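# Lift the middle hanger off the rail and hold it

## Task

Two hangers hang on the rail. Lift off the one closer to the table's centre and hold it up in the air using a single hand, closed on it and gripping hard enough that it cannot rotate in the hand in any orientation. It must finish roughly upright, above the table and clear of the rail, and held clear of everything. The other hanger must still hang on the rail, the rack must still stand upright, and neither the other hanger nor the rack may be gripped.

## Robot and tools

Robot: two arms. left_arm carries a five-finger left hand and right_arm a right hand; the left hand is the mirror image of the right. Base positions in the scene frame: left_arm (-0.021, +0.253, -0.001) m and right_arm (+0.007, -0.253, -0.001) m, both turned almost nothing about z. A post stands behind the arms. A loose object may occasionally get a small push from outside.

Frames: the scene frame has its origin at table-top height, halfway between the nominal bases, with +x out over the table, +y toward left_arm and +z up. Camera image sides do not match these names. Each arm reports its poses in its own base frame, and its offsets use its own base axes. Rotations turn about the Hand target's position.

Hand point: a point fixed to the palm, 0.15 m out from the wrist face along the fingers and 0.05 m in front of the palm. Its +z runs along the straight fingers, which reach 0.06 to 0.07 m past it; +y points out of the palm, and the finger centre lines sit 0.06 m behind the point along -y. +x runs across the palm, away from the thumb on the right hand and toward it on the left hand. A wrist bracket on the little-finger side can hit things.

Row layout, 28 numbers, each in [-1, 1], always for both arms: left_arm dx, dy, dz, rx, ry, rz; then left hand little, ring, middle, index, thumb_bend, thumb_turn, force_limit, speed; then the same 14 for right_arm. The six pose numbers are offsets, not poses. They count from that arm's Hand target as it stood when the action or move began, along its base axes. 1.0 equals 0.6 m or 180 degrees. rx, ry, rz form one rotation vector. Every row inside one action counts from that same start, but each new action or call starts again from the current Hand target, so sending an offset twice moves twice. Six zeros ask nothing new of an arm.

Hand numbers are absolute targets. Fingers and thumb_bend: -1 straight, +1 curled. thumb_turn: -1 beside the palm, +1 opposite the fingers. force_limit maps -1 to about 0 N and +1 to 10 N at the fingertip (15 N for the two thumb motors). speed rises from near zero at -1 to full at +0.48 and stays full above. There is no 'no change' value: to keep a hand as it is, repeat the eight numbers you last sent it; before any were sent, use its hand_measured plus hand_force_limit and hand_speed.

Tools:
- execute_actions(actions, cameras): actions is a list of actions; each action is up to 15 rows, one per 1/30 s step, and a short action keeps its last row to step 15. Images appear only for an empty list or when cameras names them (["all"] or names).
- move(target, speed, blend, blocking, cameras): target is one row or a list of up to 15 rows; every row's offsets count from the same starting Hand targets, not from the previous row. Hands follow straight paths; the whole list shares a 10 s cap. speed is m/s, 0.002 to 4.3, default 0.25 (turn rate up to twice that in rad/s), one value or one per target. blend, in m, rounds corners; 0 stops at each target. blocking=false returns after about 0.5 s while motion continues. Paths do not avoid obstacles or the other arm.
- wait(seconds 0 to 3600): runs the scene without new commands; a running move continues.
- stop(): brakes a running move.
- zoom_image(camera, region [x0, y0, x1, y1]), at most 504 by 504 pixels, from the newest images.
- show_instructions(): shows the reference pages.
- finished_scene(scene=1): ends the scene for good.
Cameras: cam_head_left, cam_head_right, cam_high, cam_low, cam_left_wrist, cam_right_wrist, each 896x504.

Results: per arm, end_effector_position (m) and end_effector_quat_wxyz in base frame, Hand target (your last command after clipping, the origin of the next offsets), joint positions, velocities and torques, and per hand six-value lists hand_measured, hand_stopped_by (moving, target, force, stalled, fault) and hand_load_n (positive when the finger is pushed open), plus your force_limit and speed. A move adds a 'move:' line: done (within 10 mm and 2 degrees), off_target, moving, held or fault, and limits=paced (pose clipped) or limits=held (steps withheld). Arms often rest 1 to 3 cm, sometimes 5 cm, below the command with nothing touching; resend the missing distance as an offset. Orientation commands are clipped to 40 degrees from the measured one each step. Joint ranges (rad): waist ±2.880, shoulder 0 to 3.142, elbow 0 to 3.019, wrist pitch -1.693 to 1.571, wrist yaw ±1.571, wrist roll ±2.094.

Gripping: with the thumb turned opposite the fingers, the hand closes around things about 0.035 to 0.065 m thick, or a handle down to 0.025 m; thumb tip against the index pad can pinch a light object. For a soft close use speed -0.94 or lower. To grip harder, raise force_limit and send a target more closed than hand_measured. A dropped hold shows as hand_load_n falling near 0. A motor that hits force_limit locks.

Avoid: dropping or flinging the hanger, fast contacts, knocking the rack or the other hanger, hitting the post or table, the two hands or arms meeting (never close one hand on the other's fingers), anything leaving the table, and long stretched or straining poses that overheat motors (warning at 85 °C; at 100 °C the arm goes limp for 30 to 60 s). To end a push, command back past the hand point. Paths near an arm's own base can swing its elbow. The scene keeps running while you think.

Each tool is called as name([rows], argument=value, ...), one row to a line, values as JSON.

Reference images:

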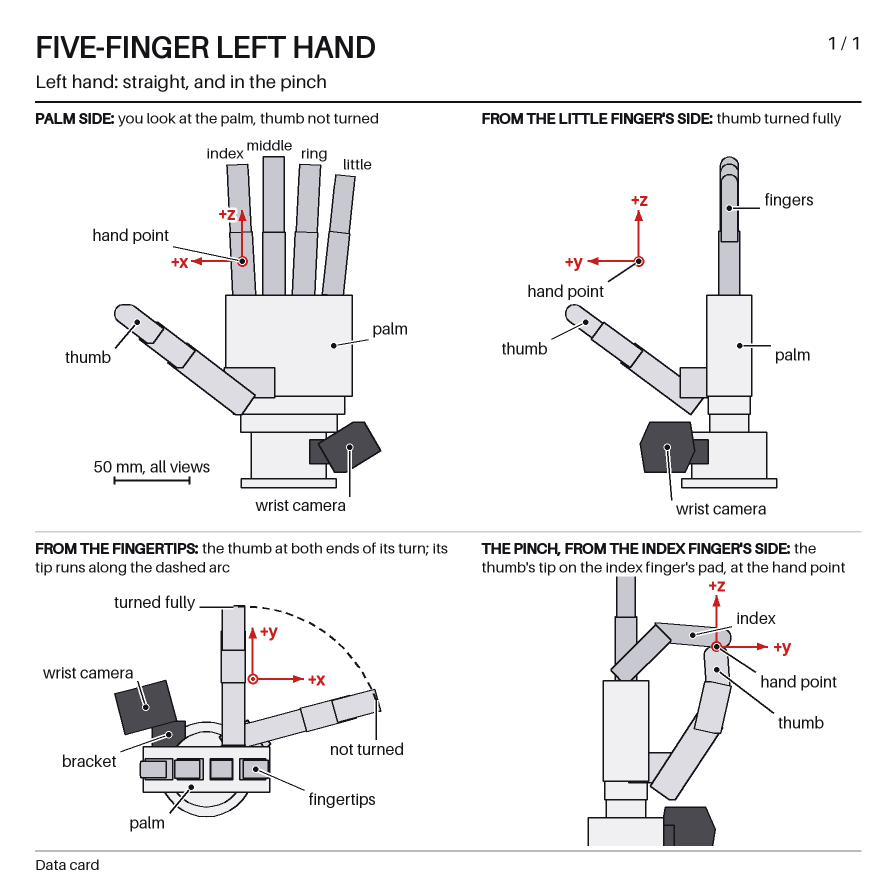

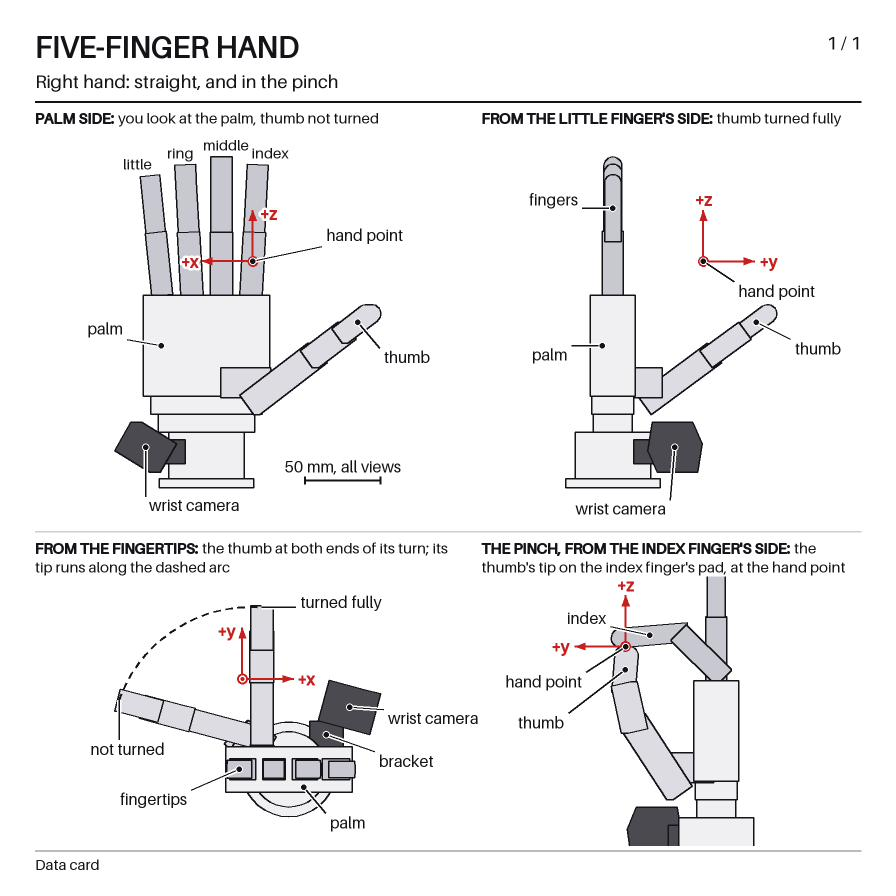

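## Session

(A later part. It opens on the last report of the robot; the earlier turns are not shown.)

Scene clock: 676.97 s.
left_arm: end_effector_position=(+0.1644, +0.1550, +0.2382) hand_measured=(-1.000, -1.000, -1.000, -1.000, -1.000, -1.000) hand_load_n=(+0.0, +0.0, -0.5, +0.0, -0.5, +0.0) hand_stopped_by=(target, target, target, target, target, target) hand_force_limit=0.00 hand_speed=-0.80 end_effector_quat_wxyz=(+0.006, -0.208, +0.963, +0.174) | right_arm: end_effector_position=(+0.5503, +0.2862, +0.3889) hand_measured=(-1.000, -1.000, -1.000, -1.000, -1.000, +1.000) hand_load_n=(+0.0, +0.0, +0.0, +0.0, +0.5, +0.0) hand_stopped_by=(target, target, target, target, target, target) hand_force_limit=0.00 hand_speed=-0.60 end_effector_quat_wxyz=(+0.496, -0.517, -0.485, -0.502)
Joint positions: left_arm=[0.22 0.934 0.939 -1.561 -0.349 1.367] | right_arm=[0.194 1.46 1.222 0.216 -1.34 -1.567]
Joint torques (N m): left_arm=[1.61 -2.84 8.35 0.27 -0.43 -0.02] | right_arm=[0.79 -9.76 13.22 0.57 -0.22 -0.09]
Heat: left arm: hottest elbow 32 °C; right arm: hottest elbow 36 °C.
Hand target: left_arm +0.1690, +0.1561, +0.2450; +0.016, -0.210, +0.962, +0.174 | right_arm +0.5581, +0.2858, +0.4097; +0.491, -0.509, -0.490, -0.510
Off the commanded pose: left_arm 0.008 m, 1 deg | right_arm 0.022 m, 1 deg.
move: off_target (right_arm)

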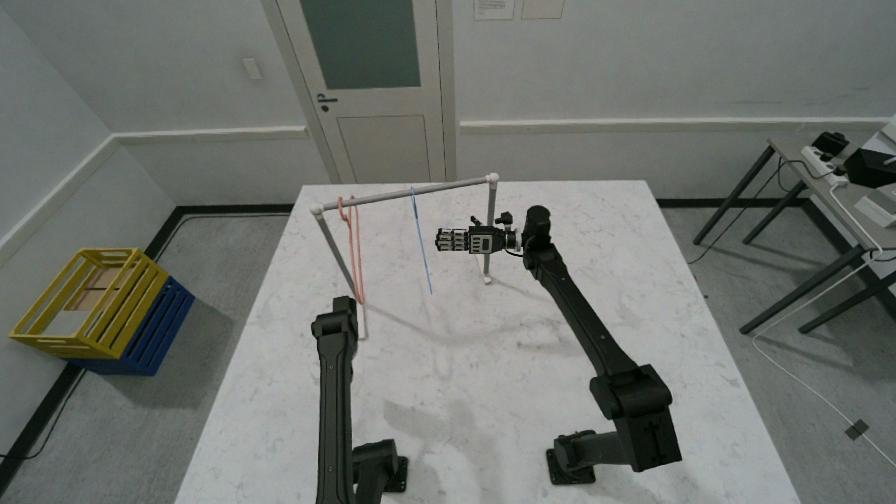

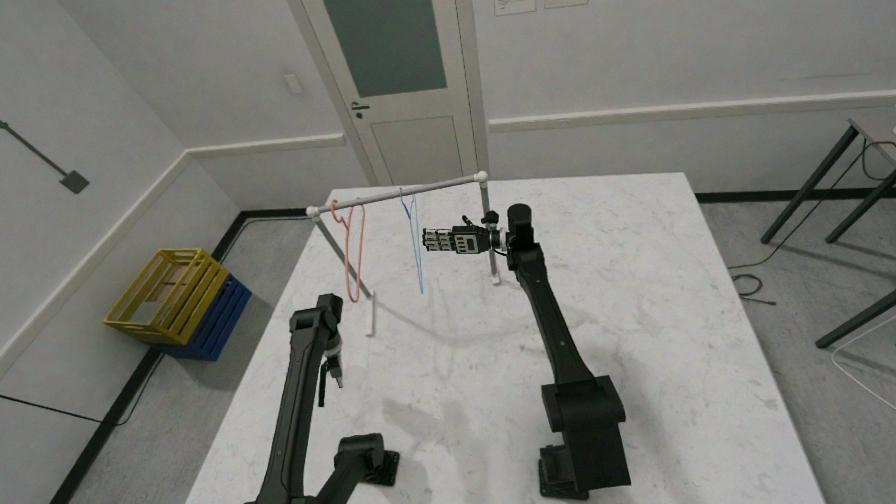

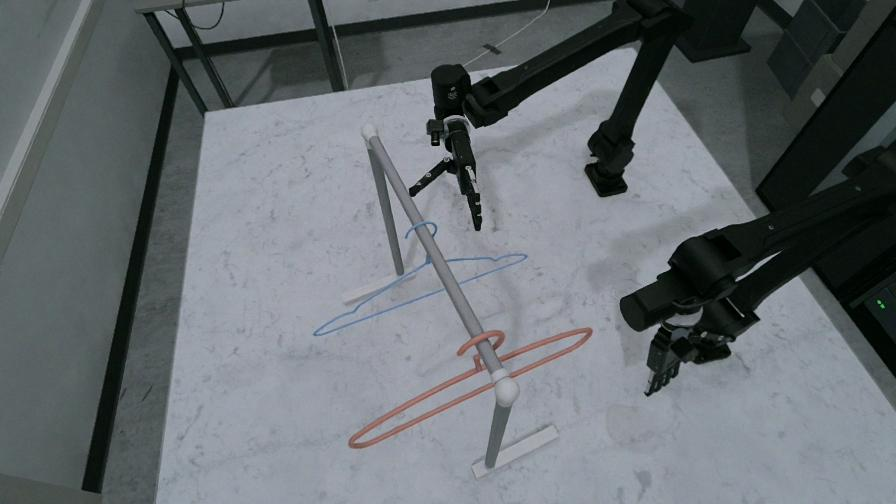

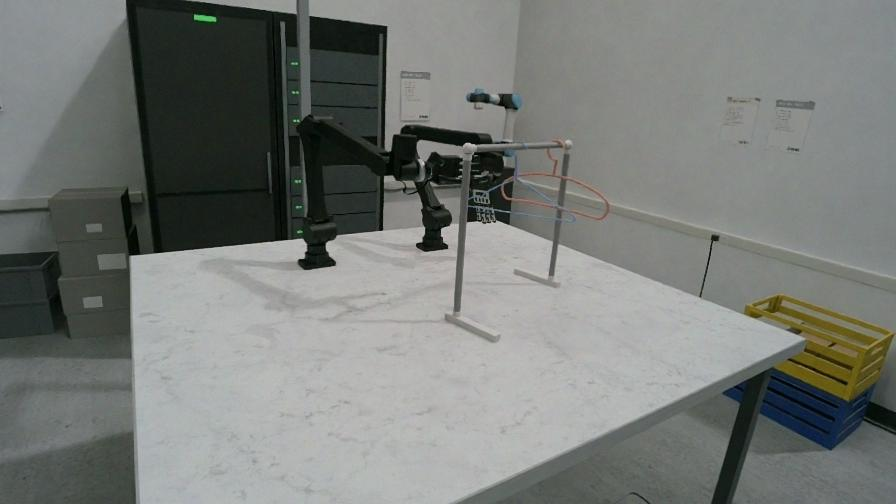

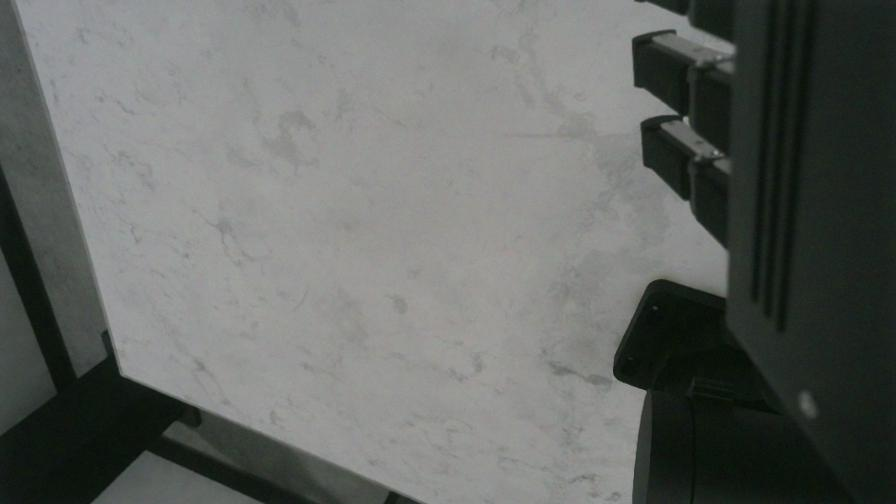

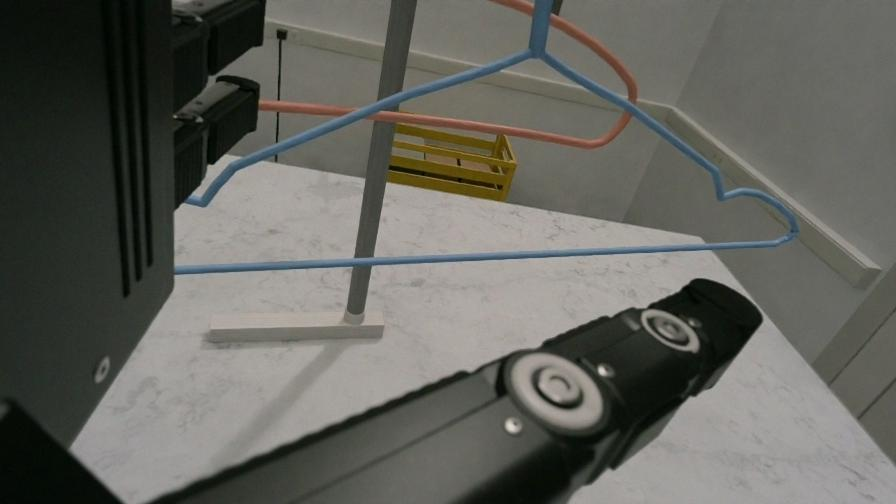

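move(target=[0,0,0,0,0,0,-1,-1,-1,-1,-1,-1,0,-0.8,0.0653,0.0075,0.045,0,-0.0083,0,-1,-1,-1,-1,-1,1,0,-0.6], speed=0.1, cameras=["all"])

Scene clock: 825.40 s.
left_arm: end_effector_position=(+0.1644, +0.1550, +0.2382) hand_measured=(-1.000, -1.000, -1.000, -1.000, -1.000, -1.000) hand_load_n=(+0.0, +0.0, +0.0, +0.0, +0.0, +0.0) hand_stopped_by=(target, target, target, target, target, target) hand_force_limit=0.00 hand_speed=-0.80 end_effector_quat_wxyz=(+0.006, -0.208, +0.963, +0.174) | right_arm: end_effector_position=(+0.5879, +0.2941, +0.4159) hand_measured=(-1.000, -1.000, -1.000, -1.000, -1.000, +1.000) hand_load_n=(+0.0, +0.0, +0.0, +0.0, +0.0, +0.0) hand_stopped_by=(target, target, target, target, target, target) hand_force_limit=0.00 hand_speed=-0.60 end_effector_quat_wxyz=(+0.494, -0.511, -0.490, -0.504)
Joint positions: left_arm=[0.22 0.934 0.939 -1.561 -0.349 1.367] | right_arm=[0.194 1.547 1.385 0.146 -1.345 -1.575]
Joint torques (N m): left_arm=[1.38 -2.84 8.28 0.28 -0.43 -0.02] | right_arm=[0.32 -10.93 13.46 0.61 -0.22 -0.22]
Motor temperatures (°C): left_arm=[23 23 33 20 23 20] | right_arm=[21 25 47 24 20 21]
Heat: left arm: hottest elbow 33 °C; right arm: hottest elbow 47 °C.
Hand target: left_arm +0.1690, +0.1561, +0.2450; +0.016, -0.210, +0.962, +0.174 | right_arm +0.5972, +0.2903, +0.4369; +0.484, -0.502, -0.497, -0.516
Off the commanded pose: left_arm 0.008 m, 1 deg | right_arm 0.023 m, 2 deg.
move: off_target (right_arm)

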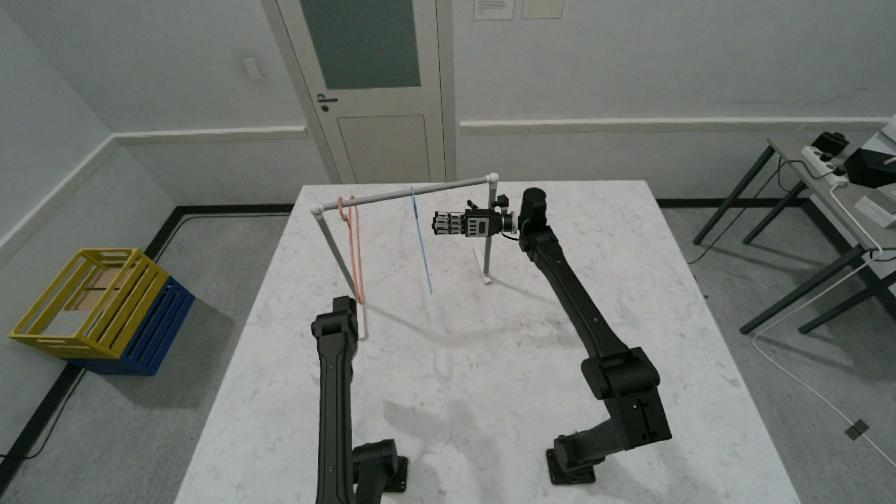

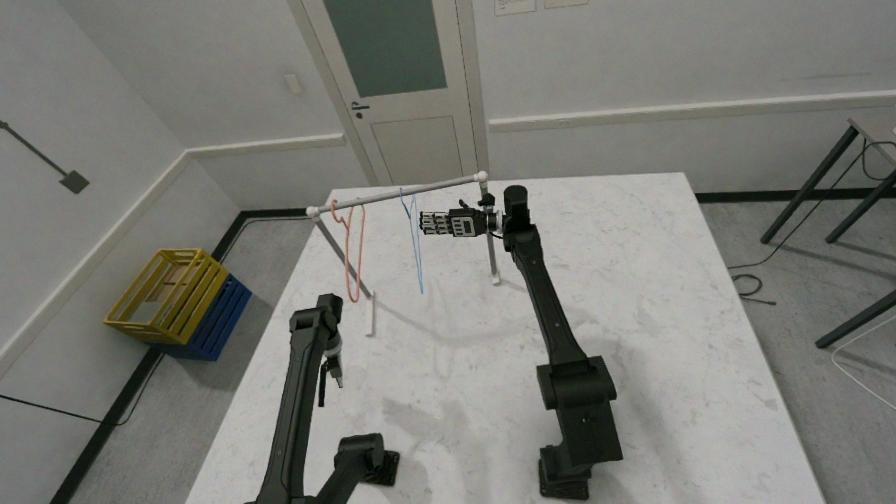

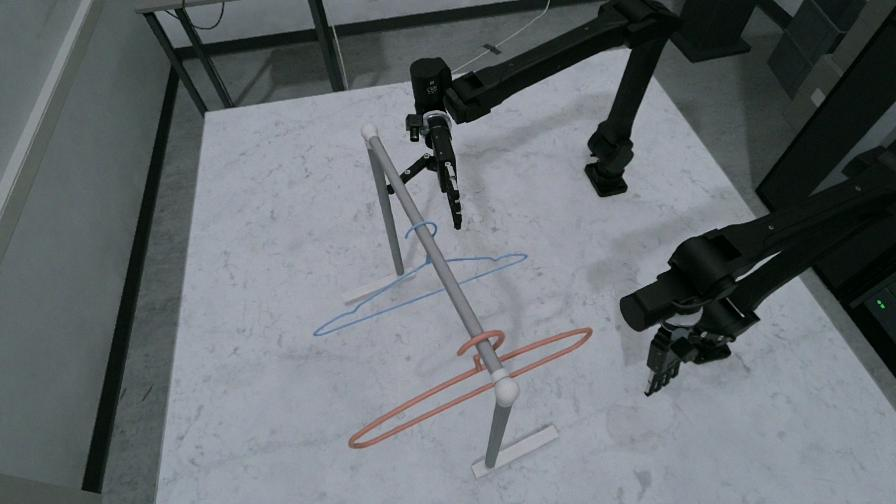

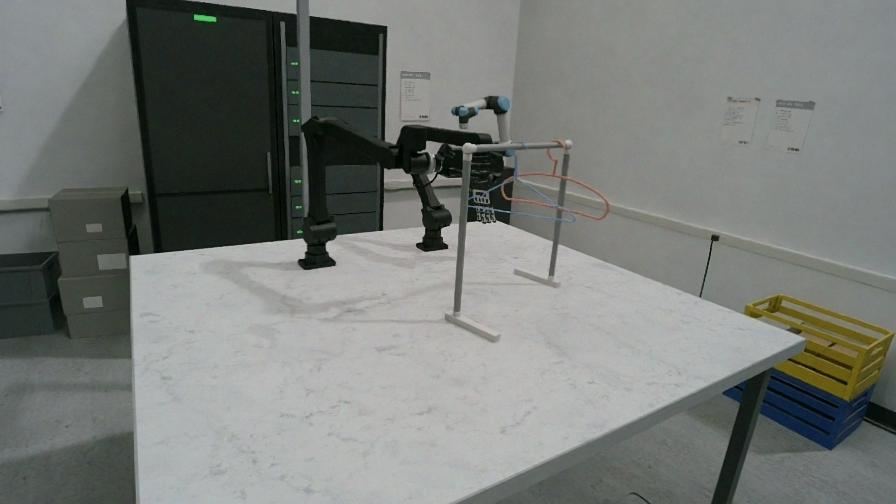

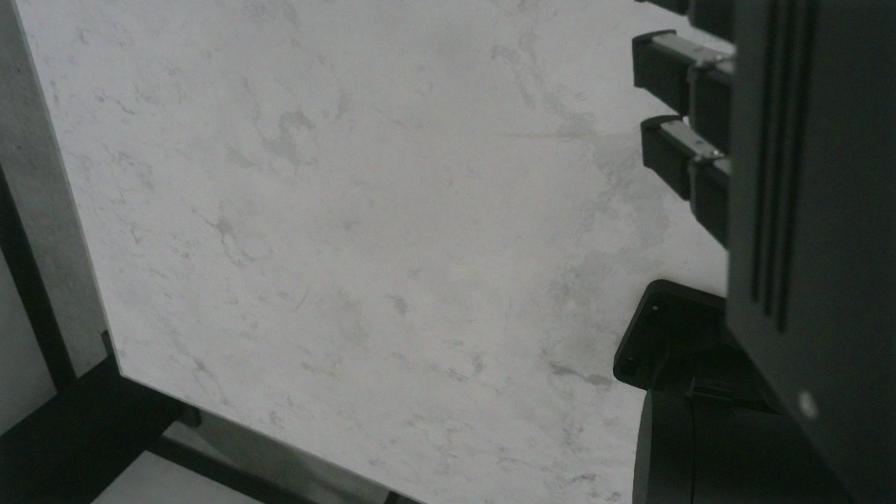

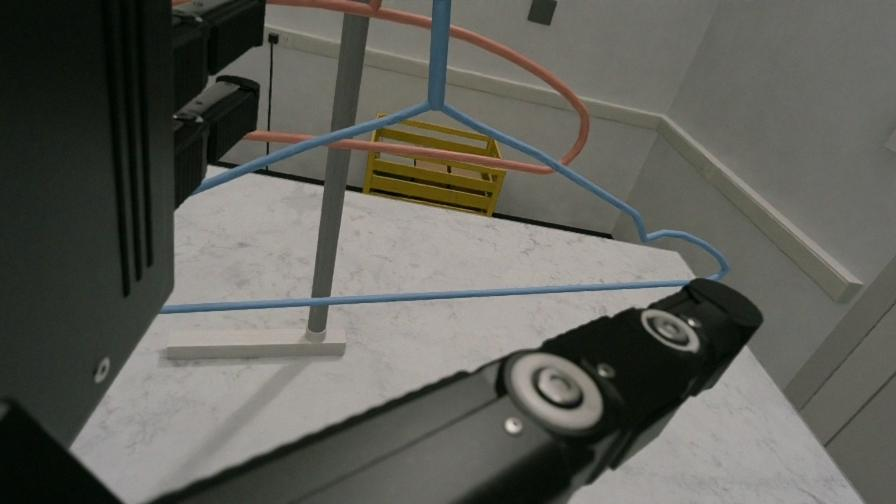

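move(target=[0,0,0,0,0,0,-1,-1,-1,-1,-1,-1,0,-0.8,0.003,0.0783,0.02,0,0,0,-1,-1,-1,-1,-1,1,0,-0.6], speed=0.08, cameras=["cam_head_left","cam_right_wrist"])

Scene clock: 859.10 s.
left_arm: end_effector_position=(+0.1644, +0.1550, +0.2382) hand_measured=(-1.000, -1.000, -1.000, -1.000, -1.000, -1.000) hand_load_n=(+0.0, +0.0, +0.0, +0.0, +0.0, +0.0) hand_stopped_by=(target, target, target, target, target, target) hand_force_limit=0.00 hand_speed=-0.80 end_effector_quat_wxyz=(+0.006, -0.208, +0.963, +0.174) | right_arm: end_effector_position=(+0.5927, +0.3323, +0.4284) hand_measured=(-1.000, -1.000, -1.000, -1.000, -1.000, +1.000) hand_load_n=(+0.0, +0.0, +0.0, +0.0, +0.0, +0.0) hand_stopped_by=(target, target, target, target, target, target) hand_force_limit=0.00 hand_speed=-0.60 end_effector_quat_wxyz=(+0.491, -0.514, -0.489, -0.506)
Joint positions: left_arm=[0.22 0.934 0.939 -1.561 -0.349 1.367] | right_arm=[0.263 1.572 1.45 0.104 -1.267 -1.579]
Joint torques (N m): left_arm=[1.44 -2.49 8.42 0.4 -0.4 0] | right_arm=[1.44 -11.16 13.65 0.54 0 -0.2]
Heat: left arm: hottest elbow 33 °C; right arm: hottest elbow 49 °C.
Hand target: left_arm +0.1690, +0.1561, +0.2450; +0.016, -0.210, +0.962, +0.174 | right_arm +0.5990, +0.3372, +0.4488; +0.484, -0.503, -0.497, -0.516
Off the commanded pose: left_arm 0.008 m, 1 deg | right_arm 0.022 m, 2 deg.
move: off_target (right_arm)

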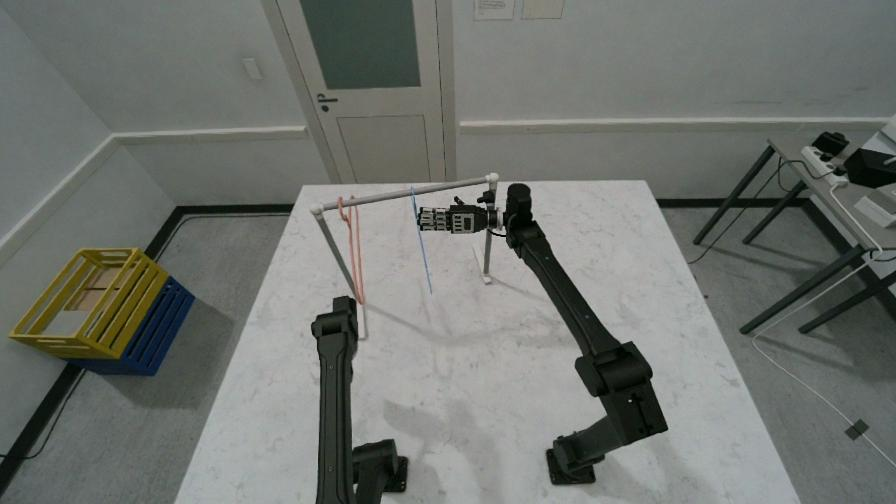

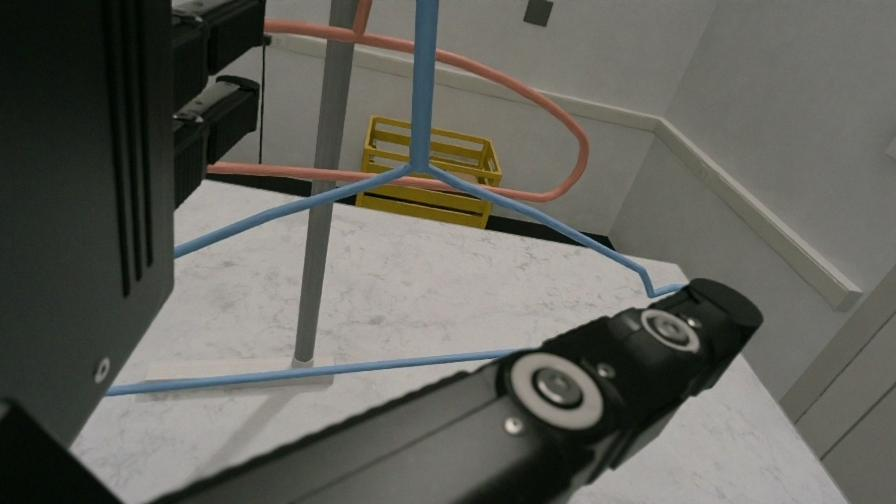

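zoom_image(camera="cam_head_left", region=[390, 170, 500, 300])

zoom_image(camera="cam_right_wrist", region=[300, 80, 560, 260])

Scaled by 3.877 from the camera's image (finer frame: 1280x720).

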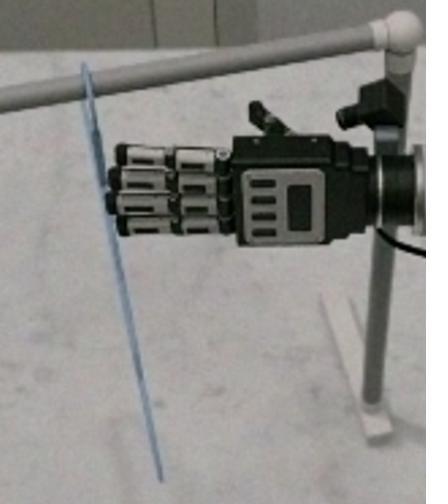

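Scaled by 1.938 from the camera's image (finer frame: 1280x720).

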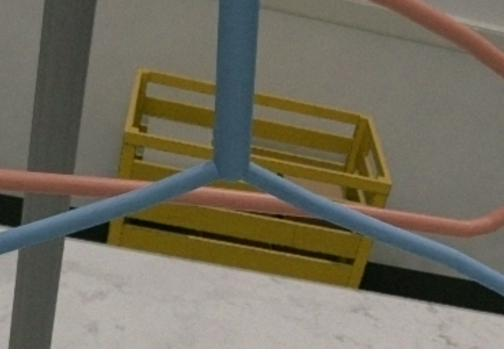

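move(target=[0,0,0,0,0,0,-1,-1,-1,-1,-1,-1,0,-0.8,0.0,0.075,0.005,0,0,0,-1,-1,-1,-1,-1,1,0,-0.6], speed=0.08, cameras=["cam_head_left","cam_head_right","cam_high","cam_low","cam_right_wrist"])

zoom_image(camera="cam_head_left", region=[390, 170, 500, 300])

zoom_image(camera="cam_high", region=[350, 100, 510, 290])

zoom_image(camera="cam_low", region=[420, 120, 600, 240])

Scene clock: 896.23 s.
left_arm: end_effector_position=(+0.1644, +0.1550, +0.2382) hand_measured=(-1.000, -1.000, -1.000, -1.000, -1.000, -1.000) hand_load_n=(+0.0, +0.0, +0.0, +0.0, +0.0, +0.0) hand_stopped_by=(target, target, target, target, target, target) hand_force_limit=0.00 hand_speed=-0.80 end_effector_quat_wxyz=(+0.006, -0.208, +0.963, +0.174) | right_arm: end_effector_position=(+0.5934, +0.3771, +0.4298) hand_measured=(-1.000, -1.000, -1.000, -1.000, -1.000, +1.000) hand_load_n=(+0.0, +0.0, +0.0, +0.0, +0.0, +0.5) hand_stopped_by=(target, target, target, target, target, target) hand_force_limit=0.00 hand_speed=-0.60 end_effector_quat_wxyz=(+0.490, -0.515, -0.489, -0.505)
Joint positions: left_arm=[0.22 0.934 0.939 -1.561 -0.349 1.367] | right_arm=[0.34 1.608 1.499 0.086 -1.19 -1.582]
Joint torques (N m): left_arm=[1.55 -2.96 8.39 0.25 -0.41 0.01] | right_arm=[1.38 -11.87 13.79 0.57 0 -0.21]
Heat: left arm: hottest elbow 33 °C; right arm: hottest elbow 44 °C.
Hand target: left_arm +0.1690, +0.1561, +0.2450; +0.016, -0.210, +0.962, +0.174 | right_arm +0.5991, +0.3823, +0.4516; +0.484, -0.503, -0.497, -0.516
Off the commanded pose: left_arm 0.008 m, 1 deg | right_arm 0.023 m, 2 deg.
move: off_target (right_arm)

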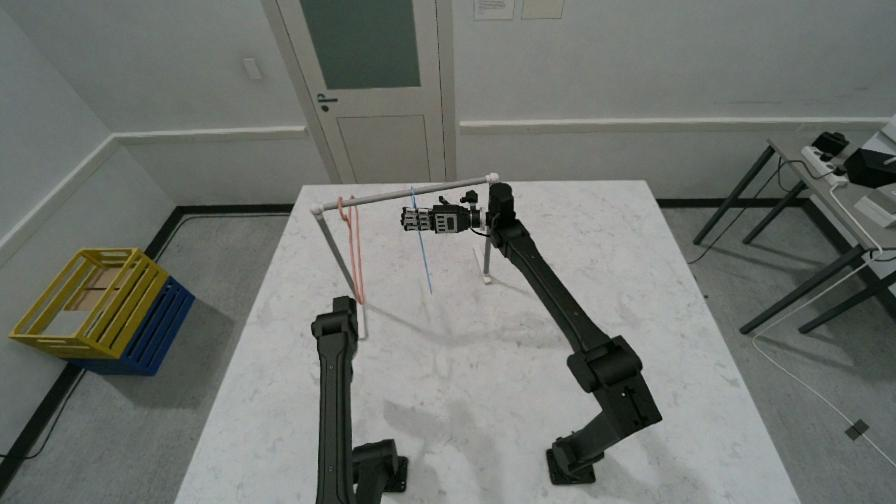

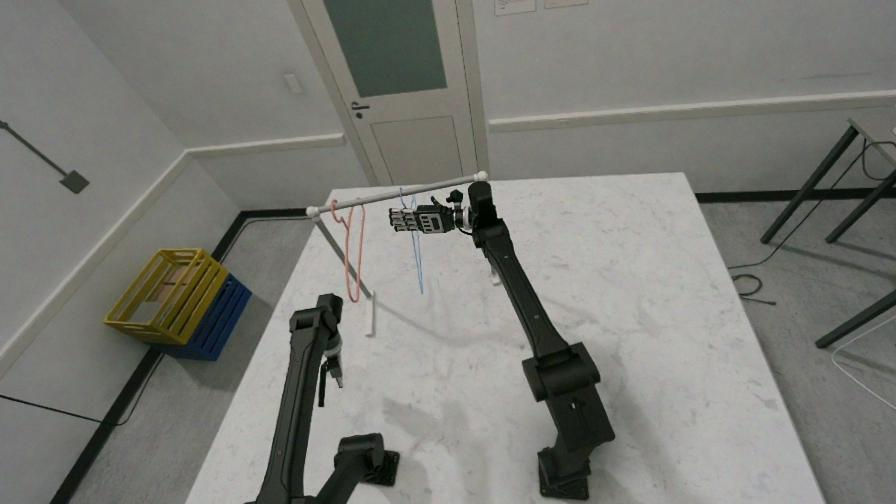

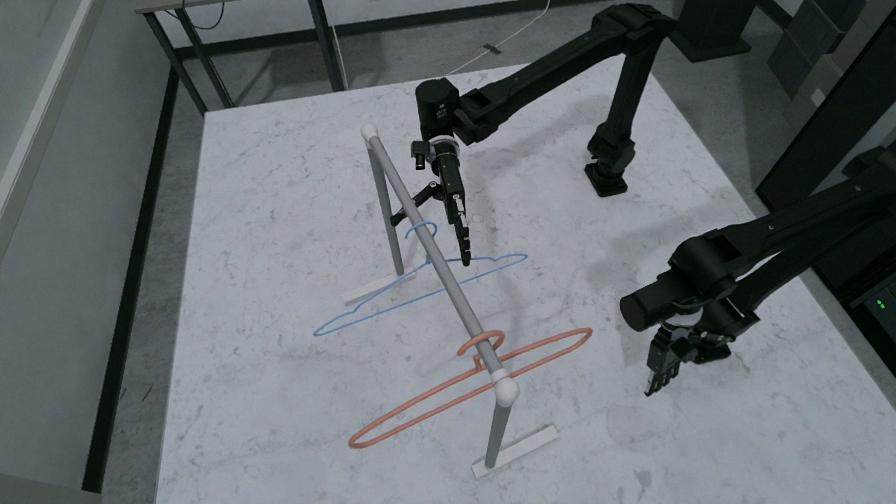

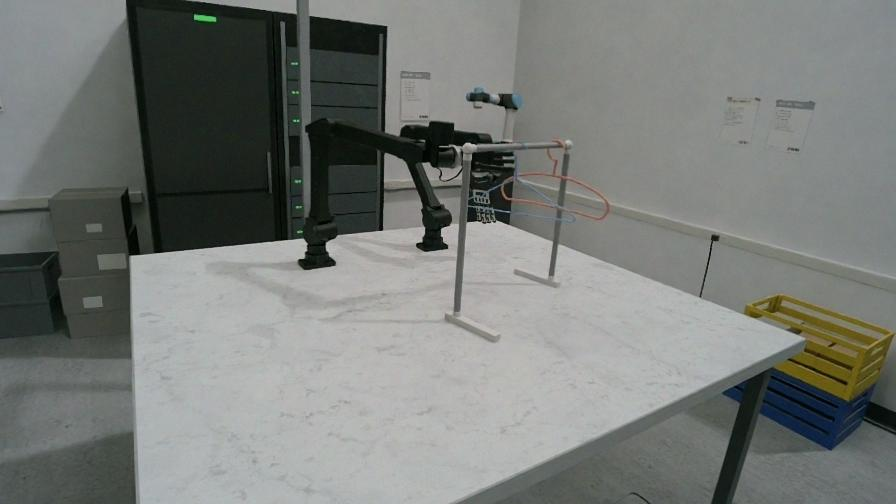

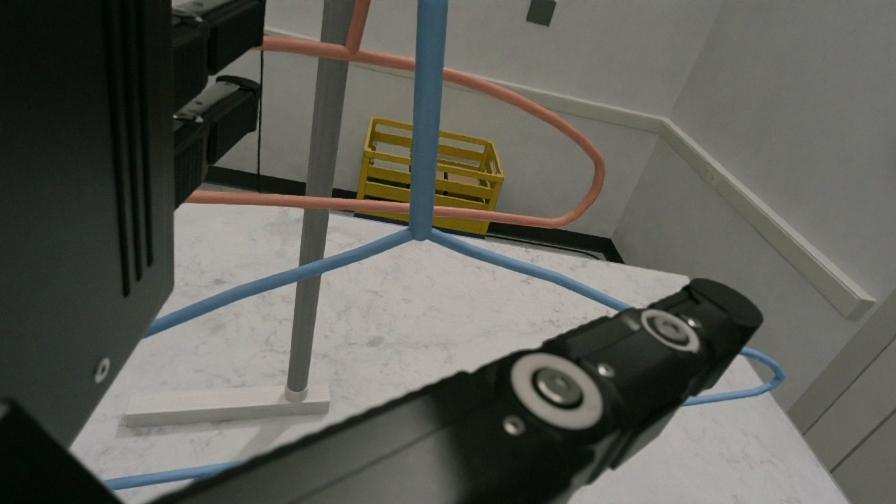

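Scaled by 3.877 from the camera's image (finer frame: 1280x720).

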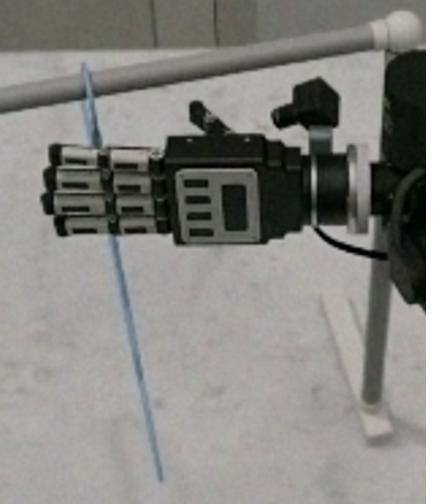

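Scaled by 2.653 from the camera's image (finer frame: 1280x720).

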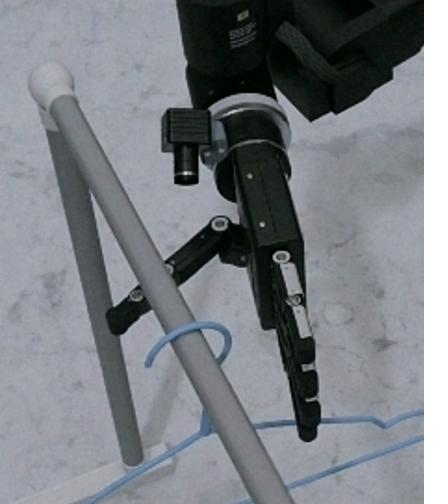

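Scaled by 2.800 from the camera's image (finer frame: 1280x720).

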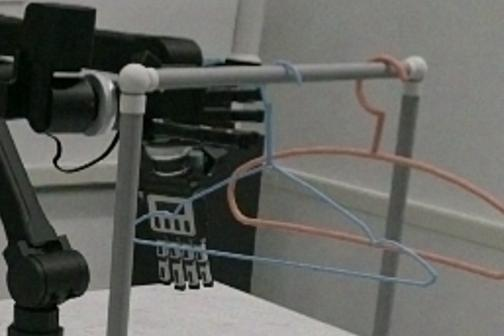

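move(target=[0,0,0,0,0,0,-1,-1,-1,-1,-1,-1,0,-0.8,0.0,0.0333,-0.012,0,0,0,-1,-1,-1,-1,-1,1,0,-0.6], speed=0.06, cameras=["cam_head_left","cam_head_right","cam_high","cam_low","cam_right_wrist"])

zoom_image(camera="cam_head_left", region=[390, 170, 500, 300])

zoom_image(camera="cam_head_right", region=[370, 170, 480, 300])

zoom_image(camera="cam_low", region=[450, 130, 560, 230])

Scene clock: 953.37 s.
left_arm: end_effector_position=(+0.1644, +0.1550, +0.2382) hand_measured=(-1.000, -1.000, -1.000, -1.000, -1.000, -1.000) hand_load_n=(+0.0, +0.0, +0.0, +0.0, +0.0, +0.0) hand_stopped_by=(target, target, target, target, target, target) hand_force_limit=0.00 hand_speed=-0.80 end_effector_quat_wxyz=(+0.006, -0.208, +0.963, +0.174) | right_arm: end_effector_position=(+0.5939, +0.3958, +0.4191) hand_measured=(-1.000, -1.000, -1.000, -1.000, -1.000, +1.000) hand_load_n=(+0.5, +0.0, +0.0, +0.0, +0.0, +0.0) hand_stopped_by=(target, target, target, target, target, target) hand_force_limit=0.00 hand_speed=-0.60 end_effector_quat_wxyz=(+0.491, -0.520, -0.488, -0.501)
Joint positions: left_arm=[0.22 0.934 0.939 -1.561 -0.349 1.367] | right_arm=[0.372 1.629 1.504 0.086 -1.157 -1.584]
Joint torques (N m): left_arm=[1.44 -2.67 8.31 0.27 -0.43 -0.02] | right_arm=[1.55 -12.4 13.79 1.09 -0.01 -0.22]
Heat: left arm: hottest elbow 33 °C; right arm: hottest elbow 48 °C.
Hand target: left_arm +0.1690, +0.1561, +0.2450; +0.016, -0.210, +0.962, +0.174 | right_arm +0.5989, +0.4023, +0.4447; +0.484, -0.502, -0.497, -0.516
Off the commanded pose: left_arm 0.008 m, 1 deg | right_arm 0.027 m, 3 deg.
move: off_target (right_arm)

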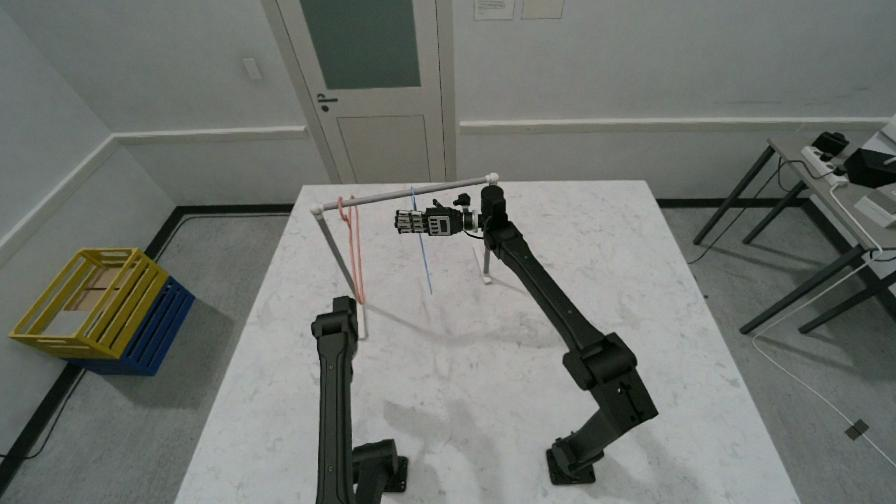

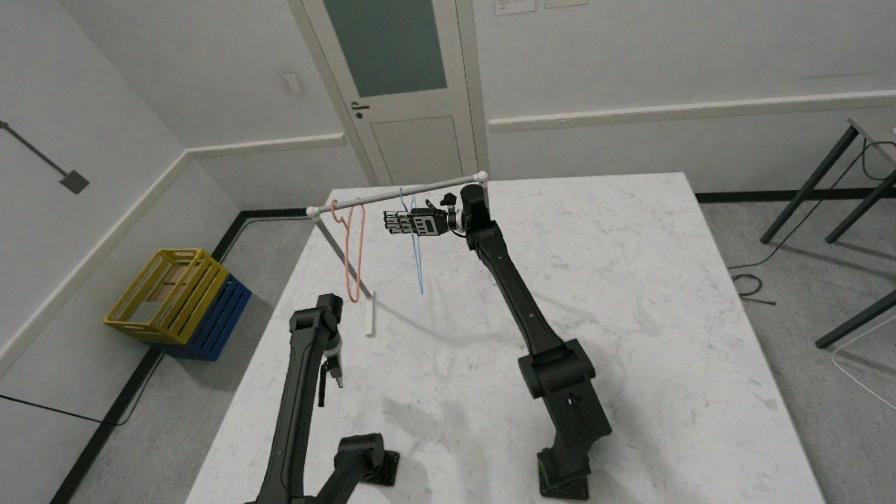

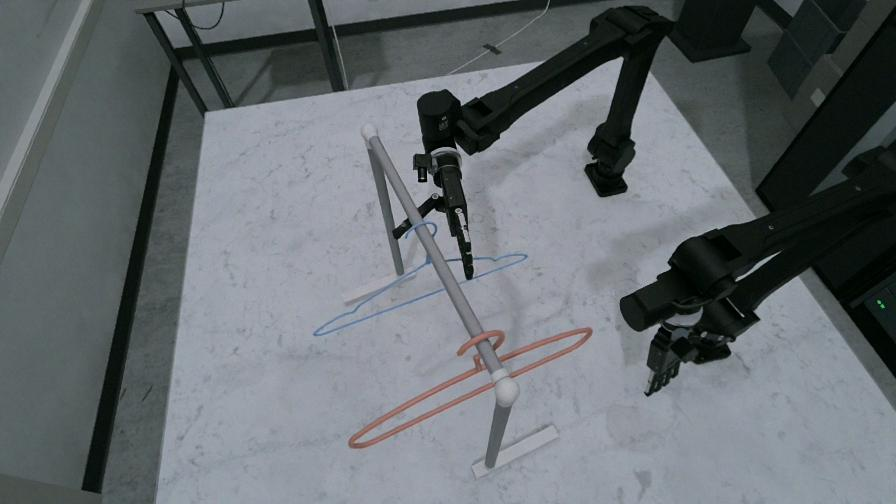

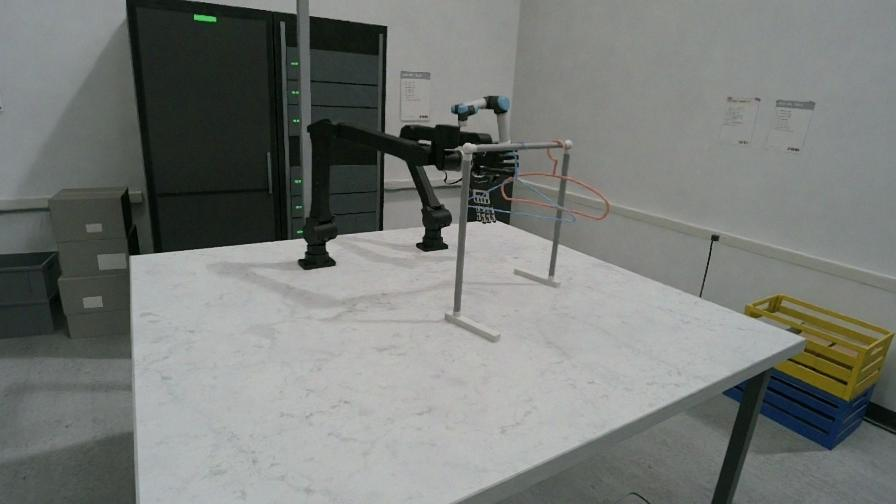

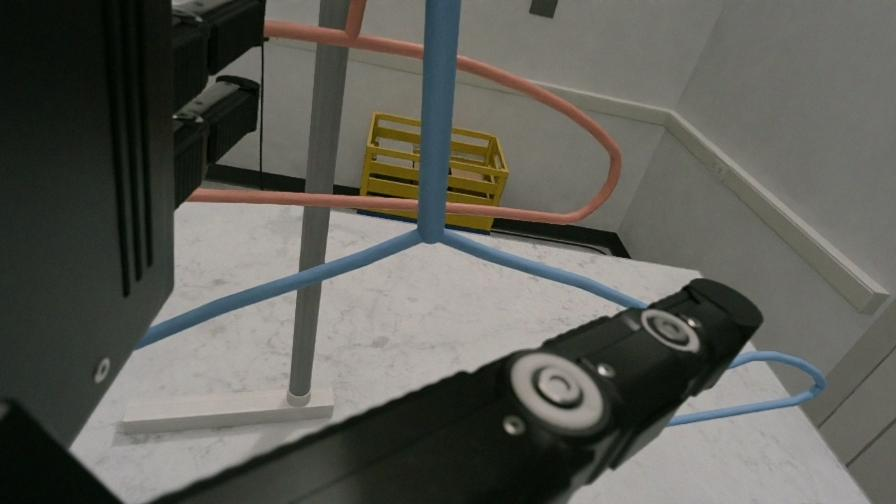

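Scaled by 3.877 from the camera's image (finer frame: 1280x720).

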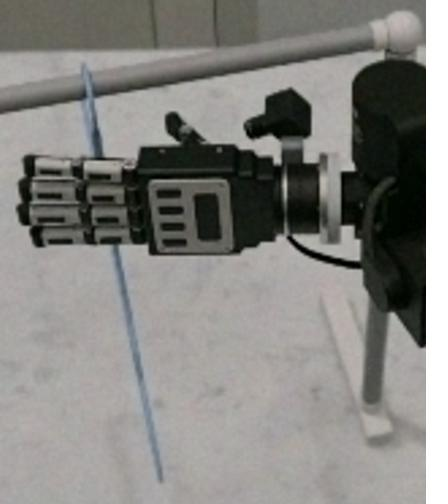

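Scaled by 3.877 from the camera's image (finer frame: 1280x720).

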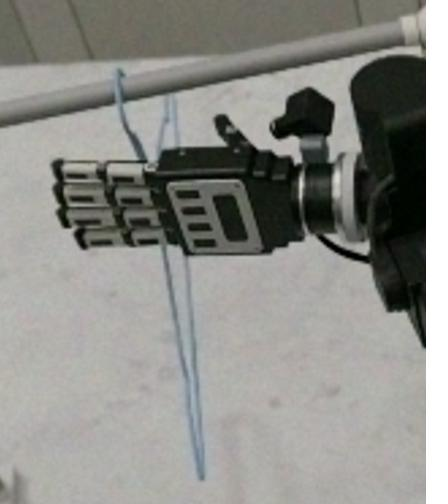

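Scaled by 4.582 from the camera's image (finer frame: 1280x720).

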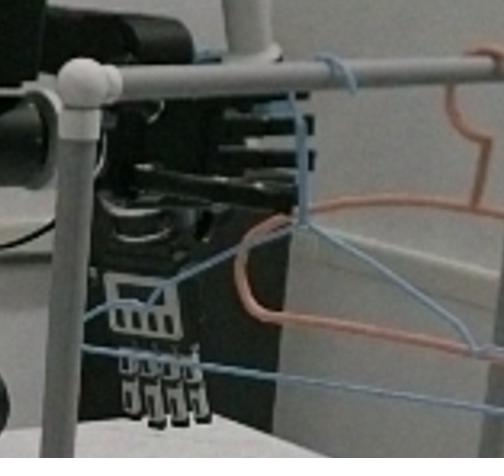

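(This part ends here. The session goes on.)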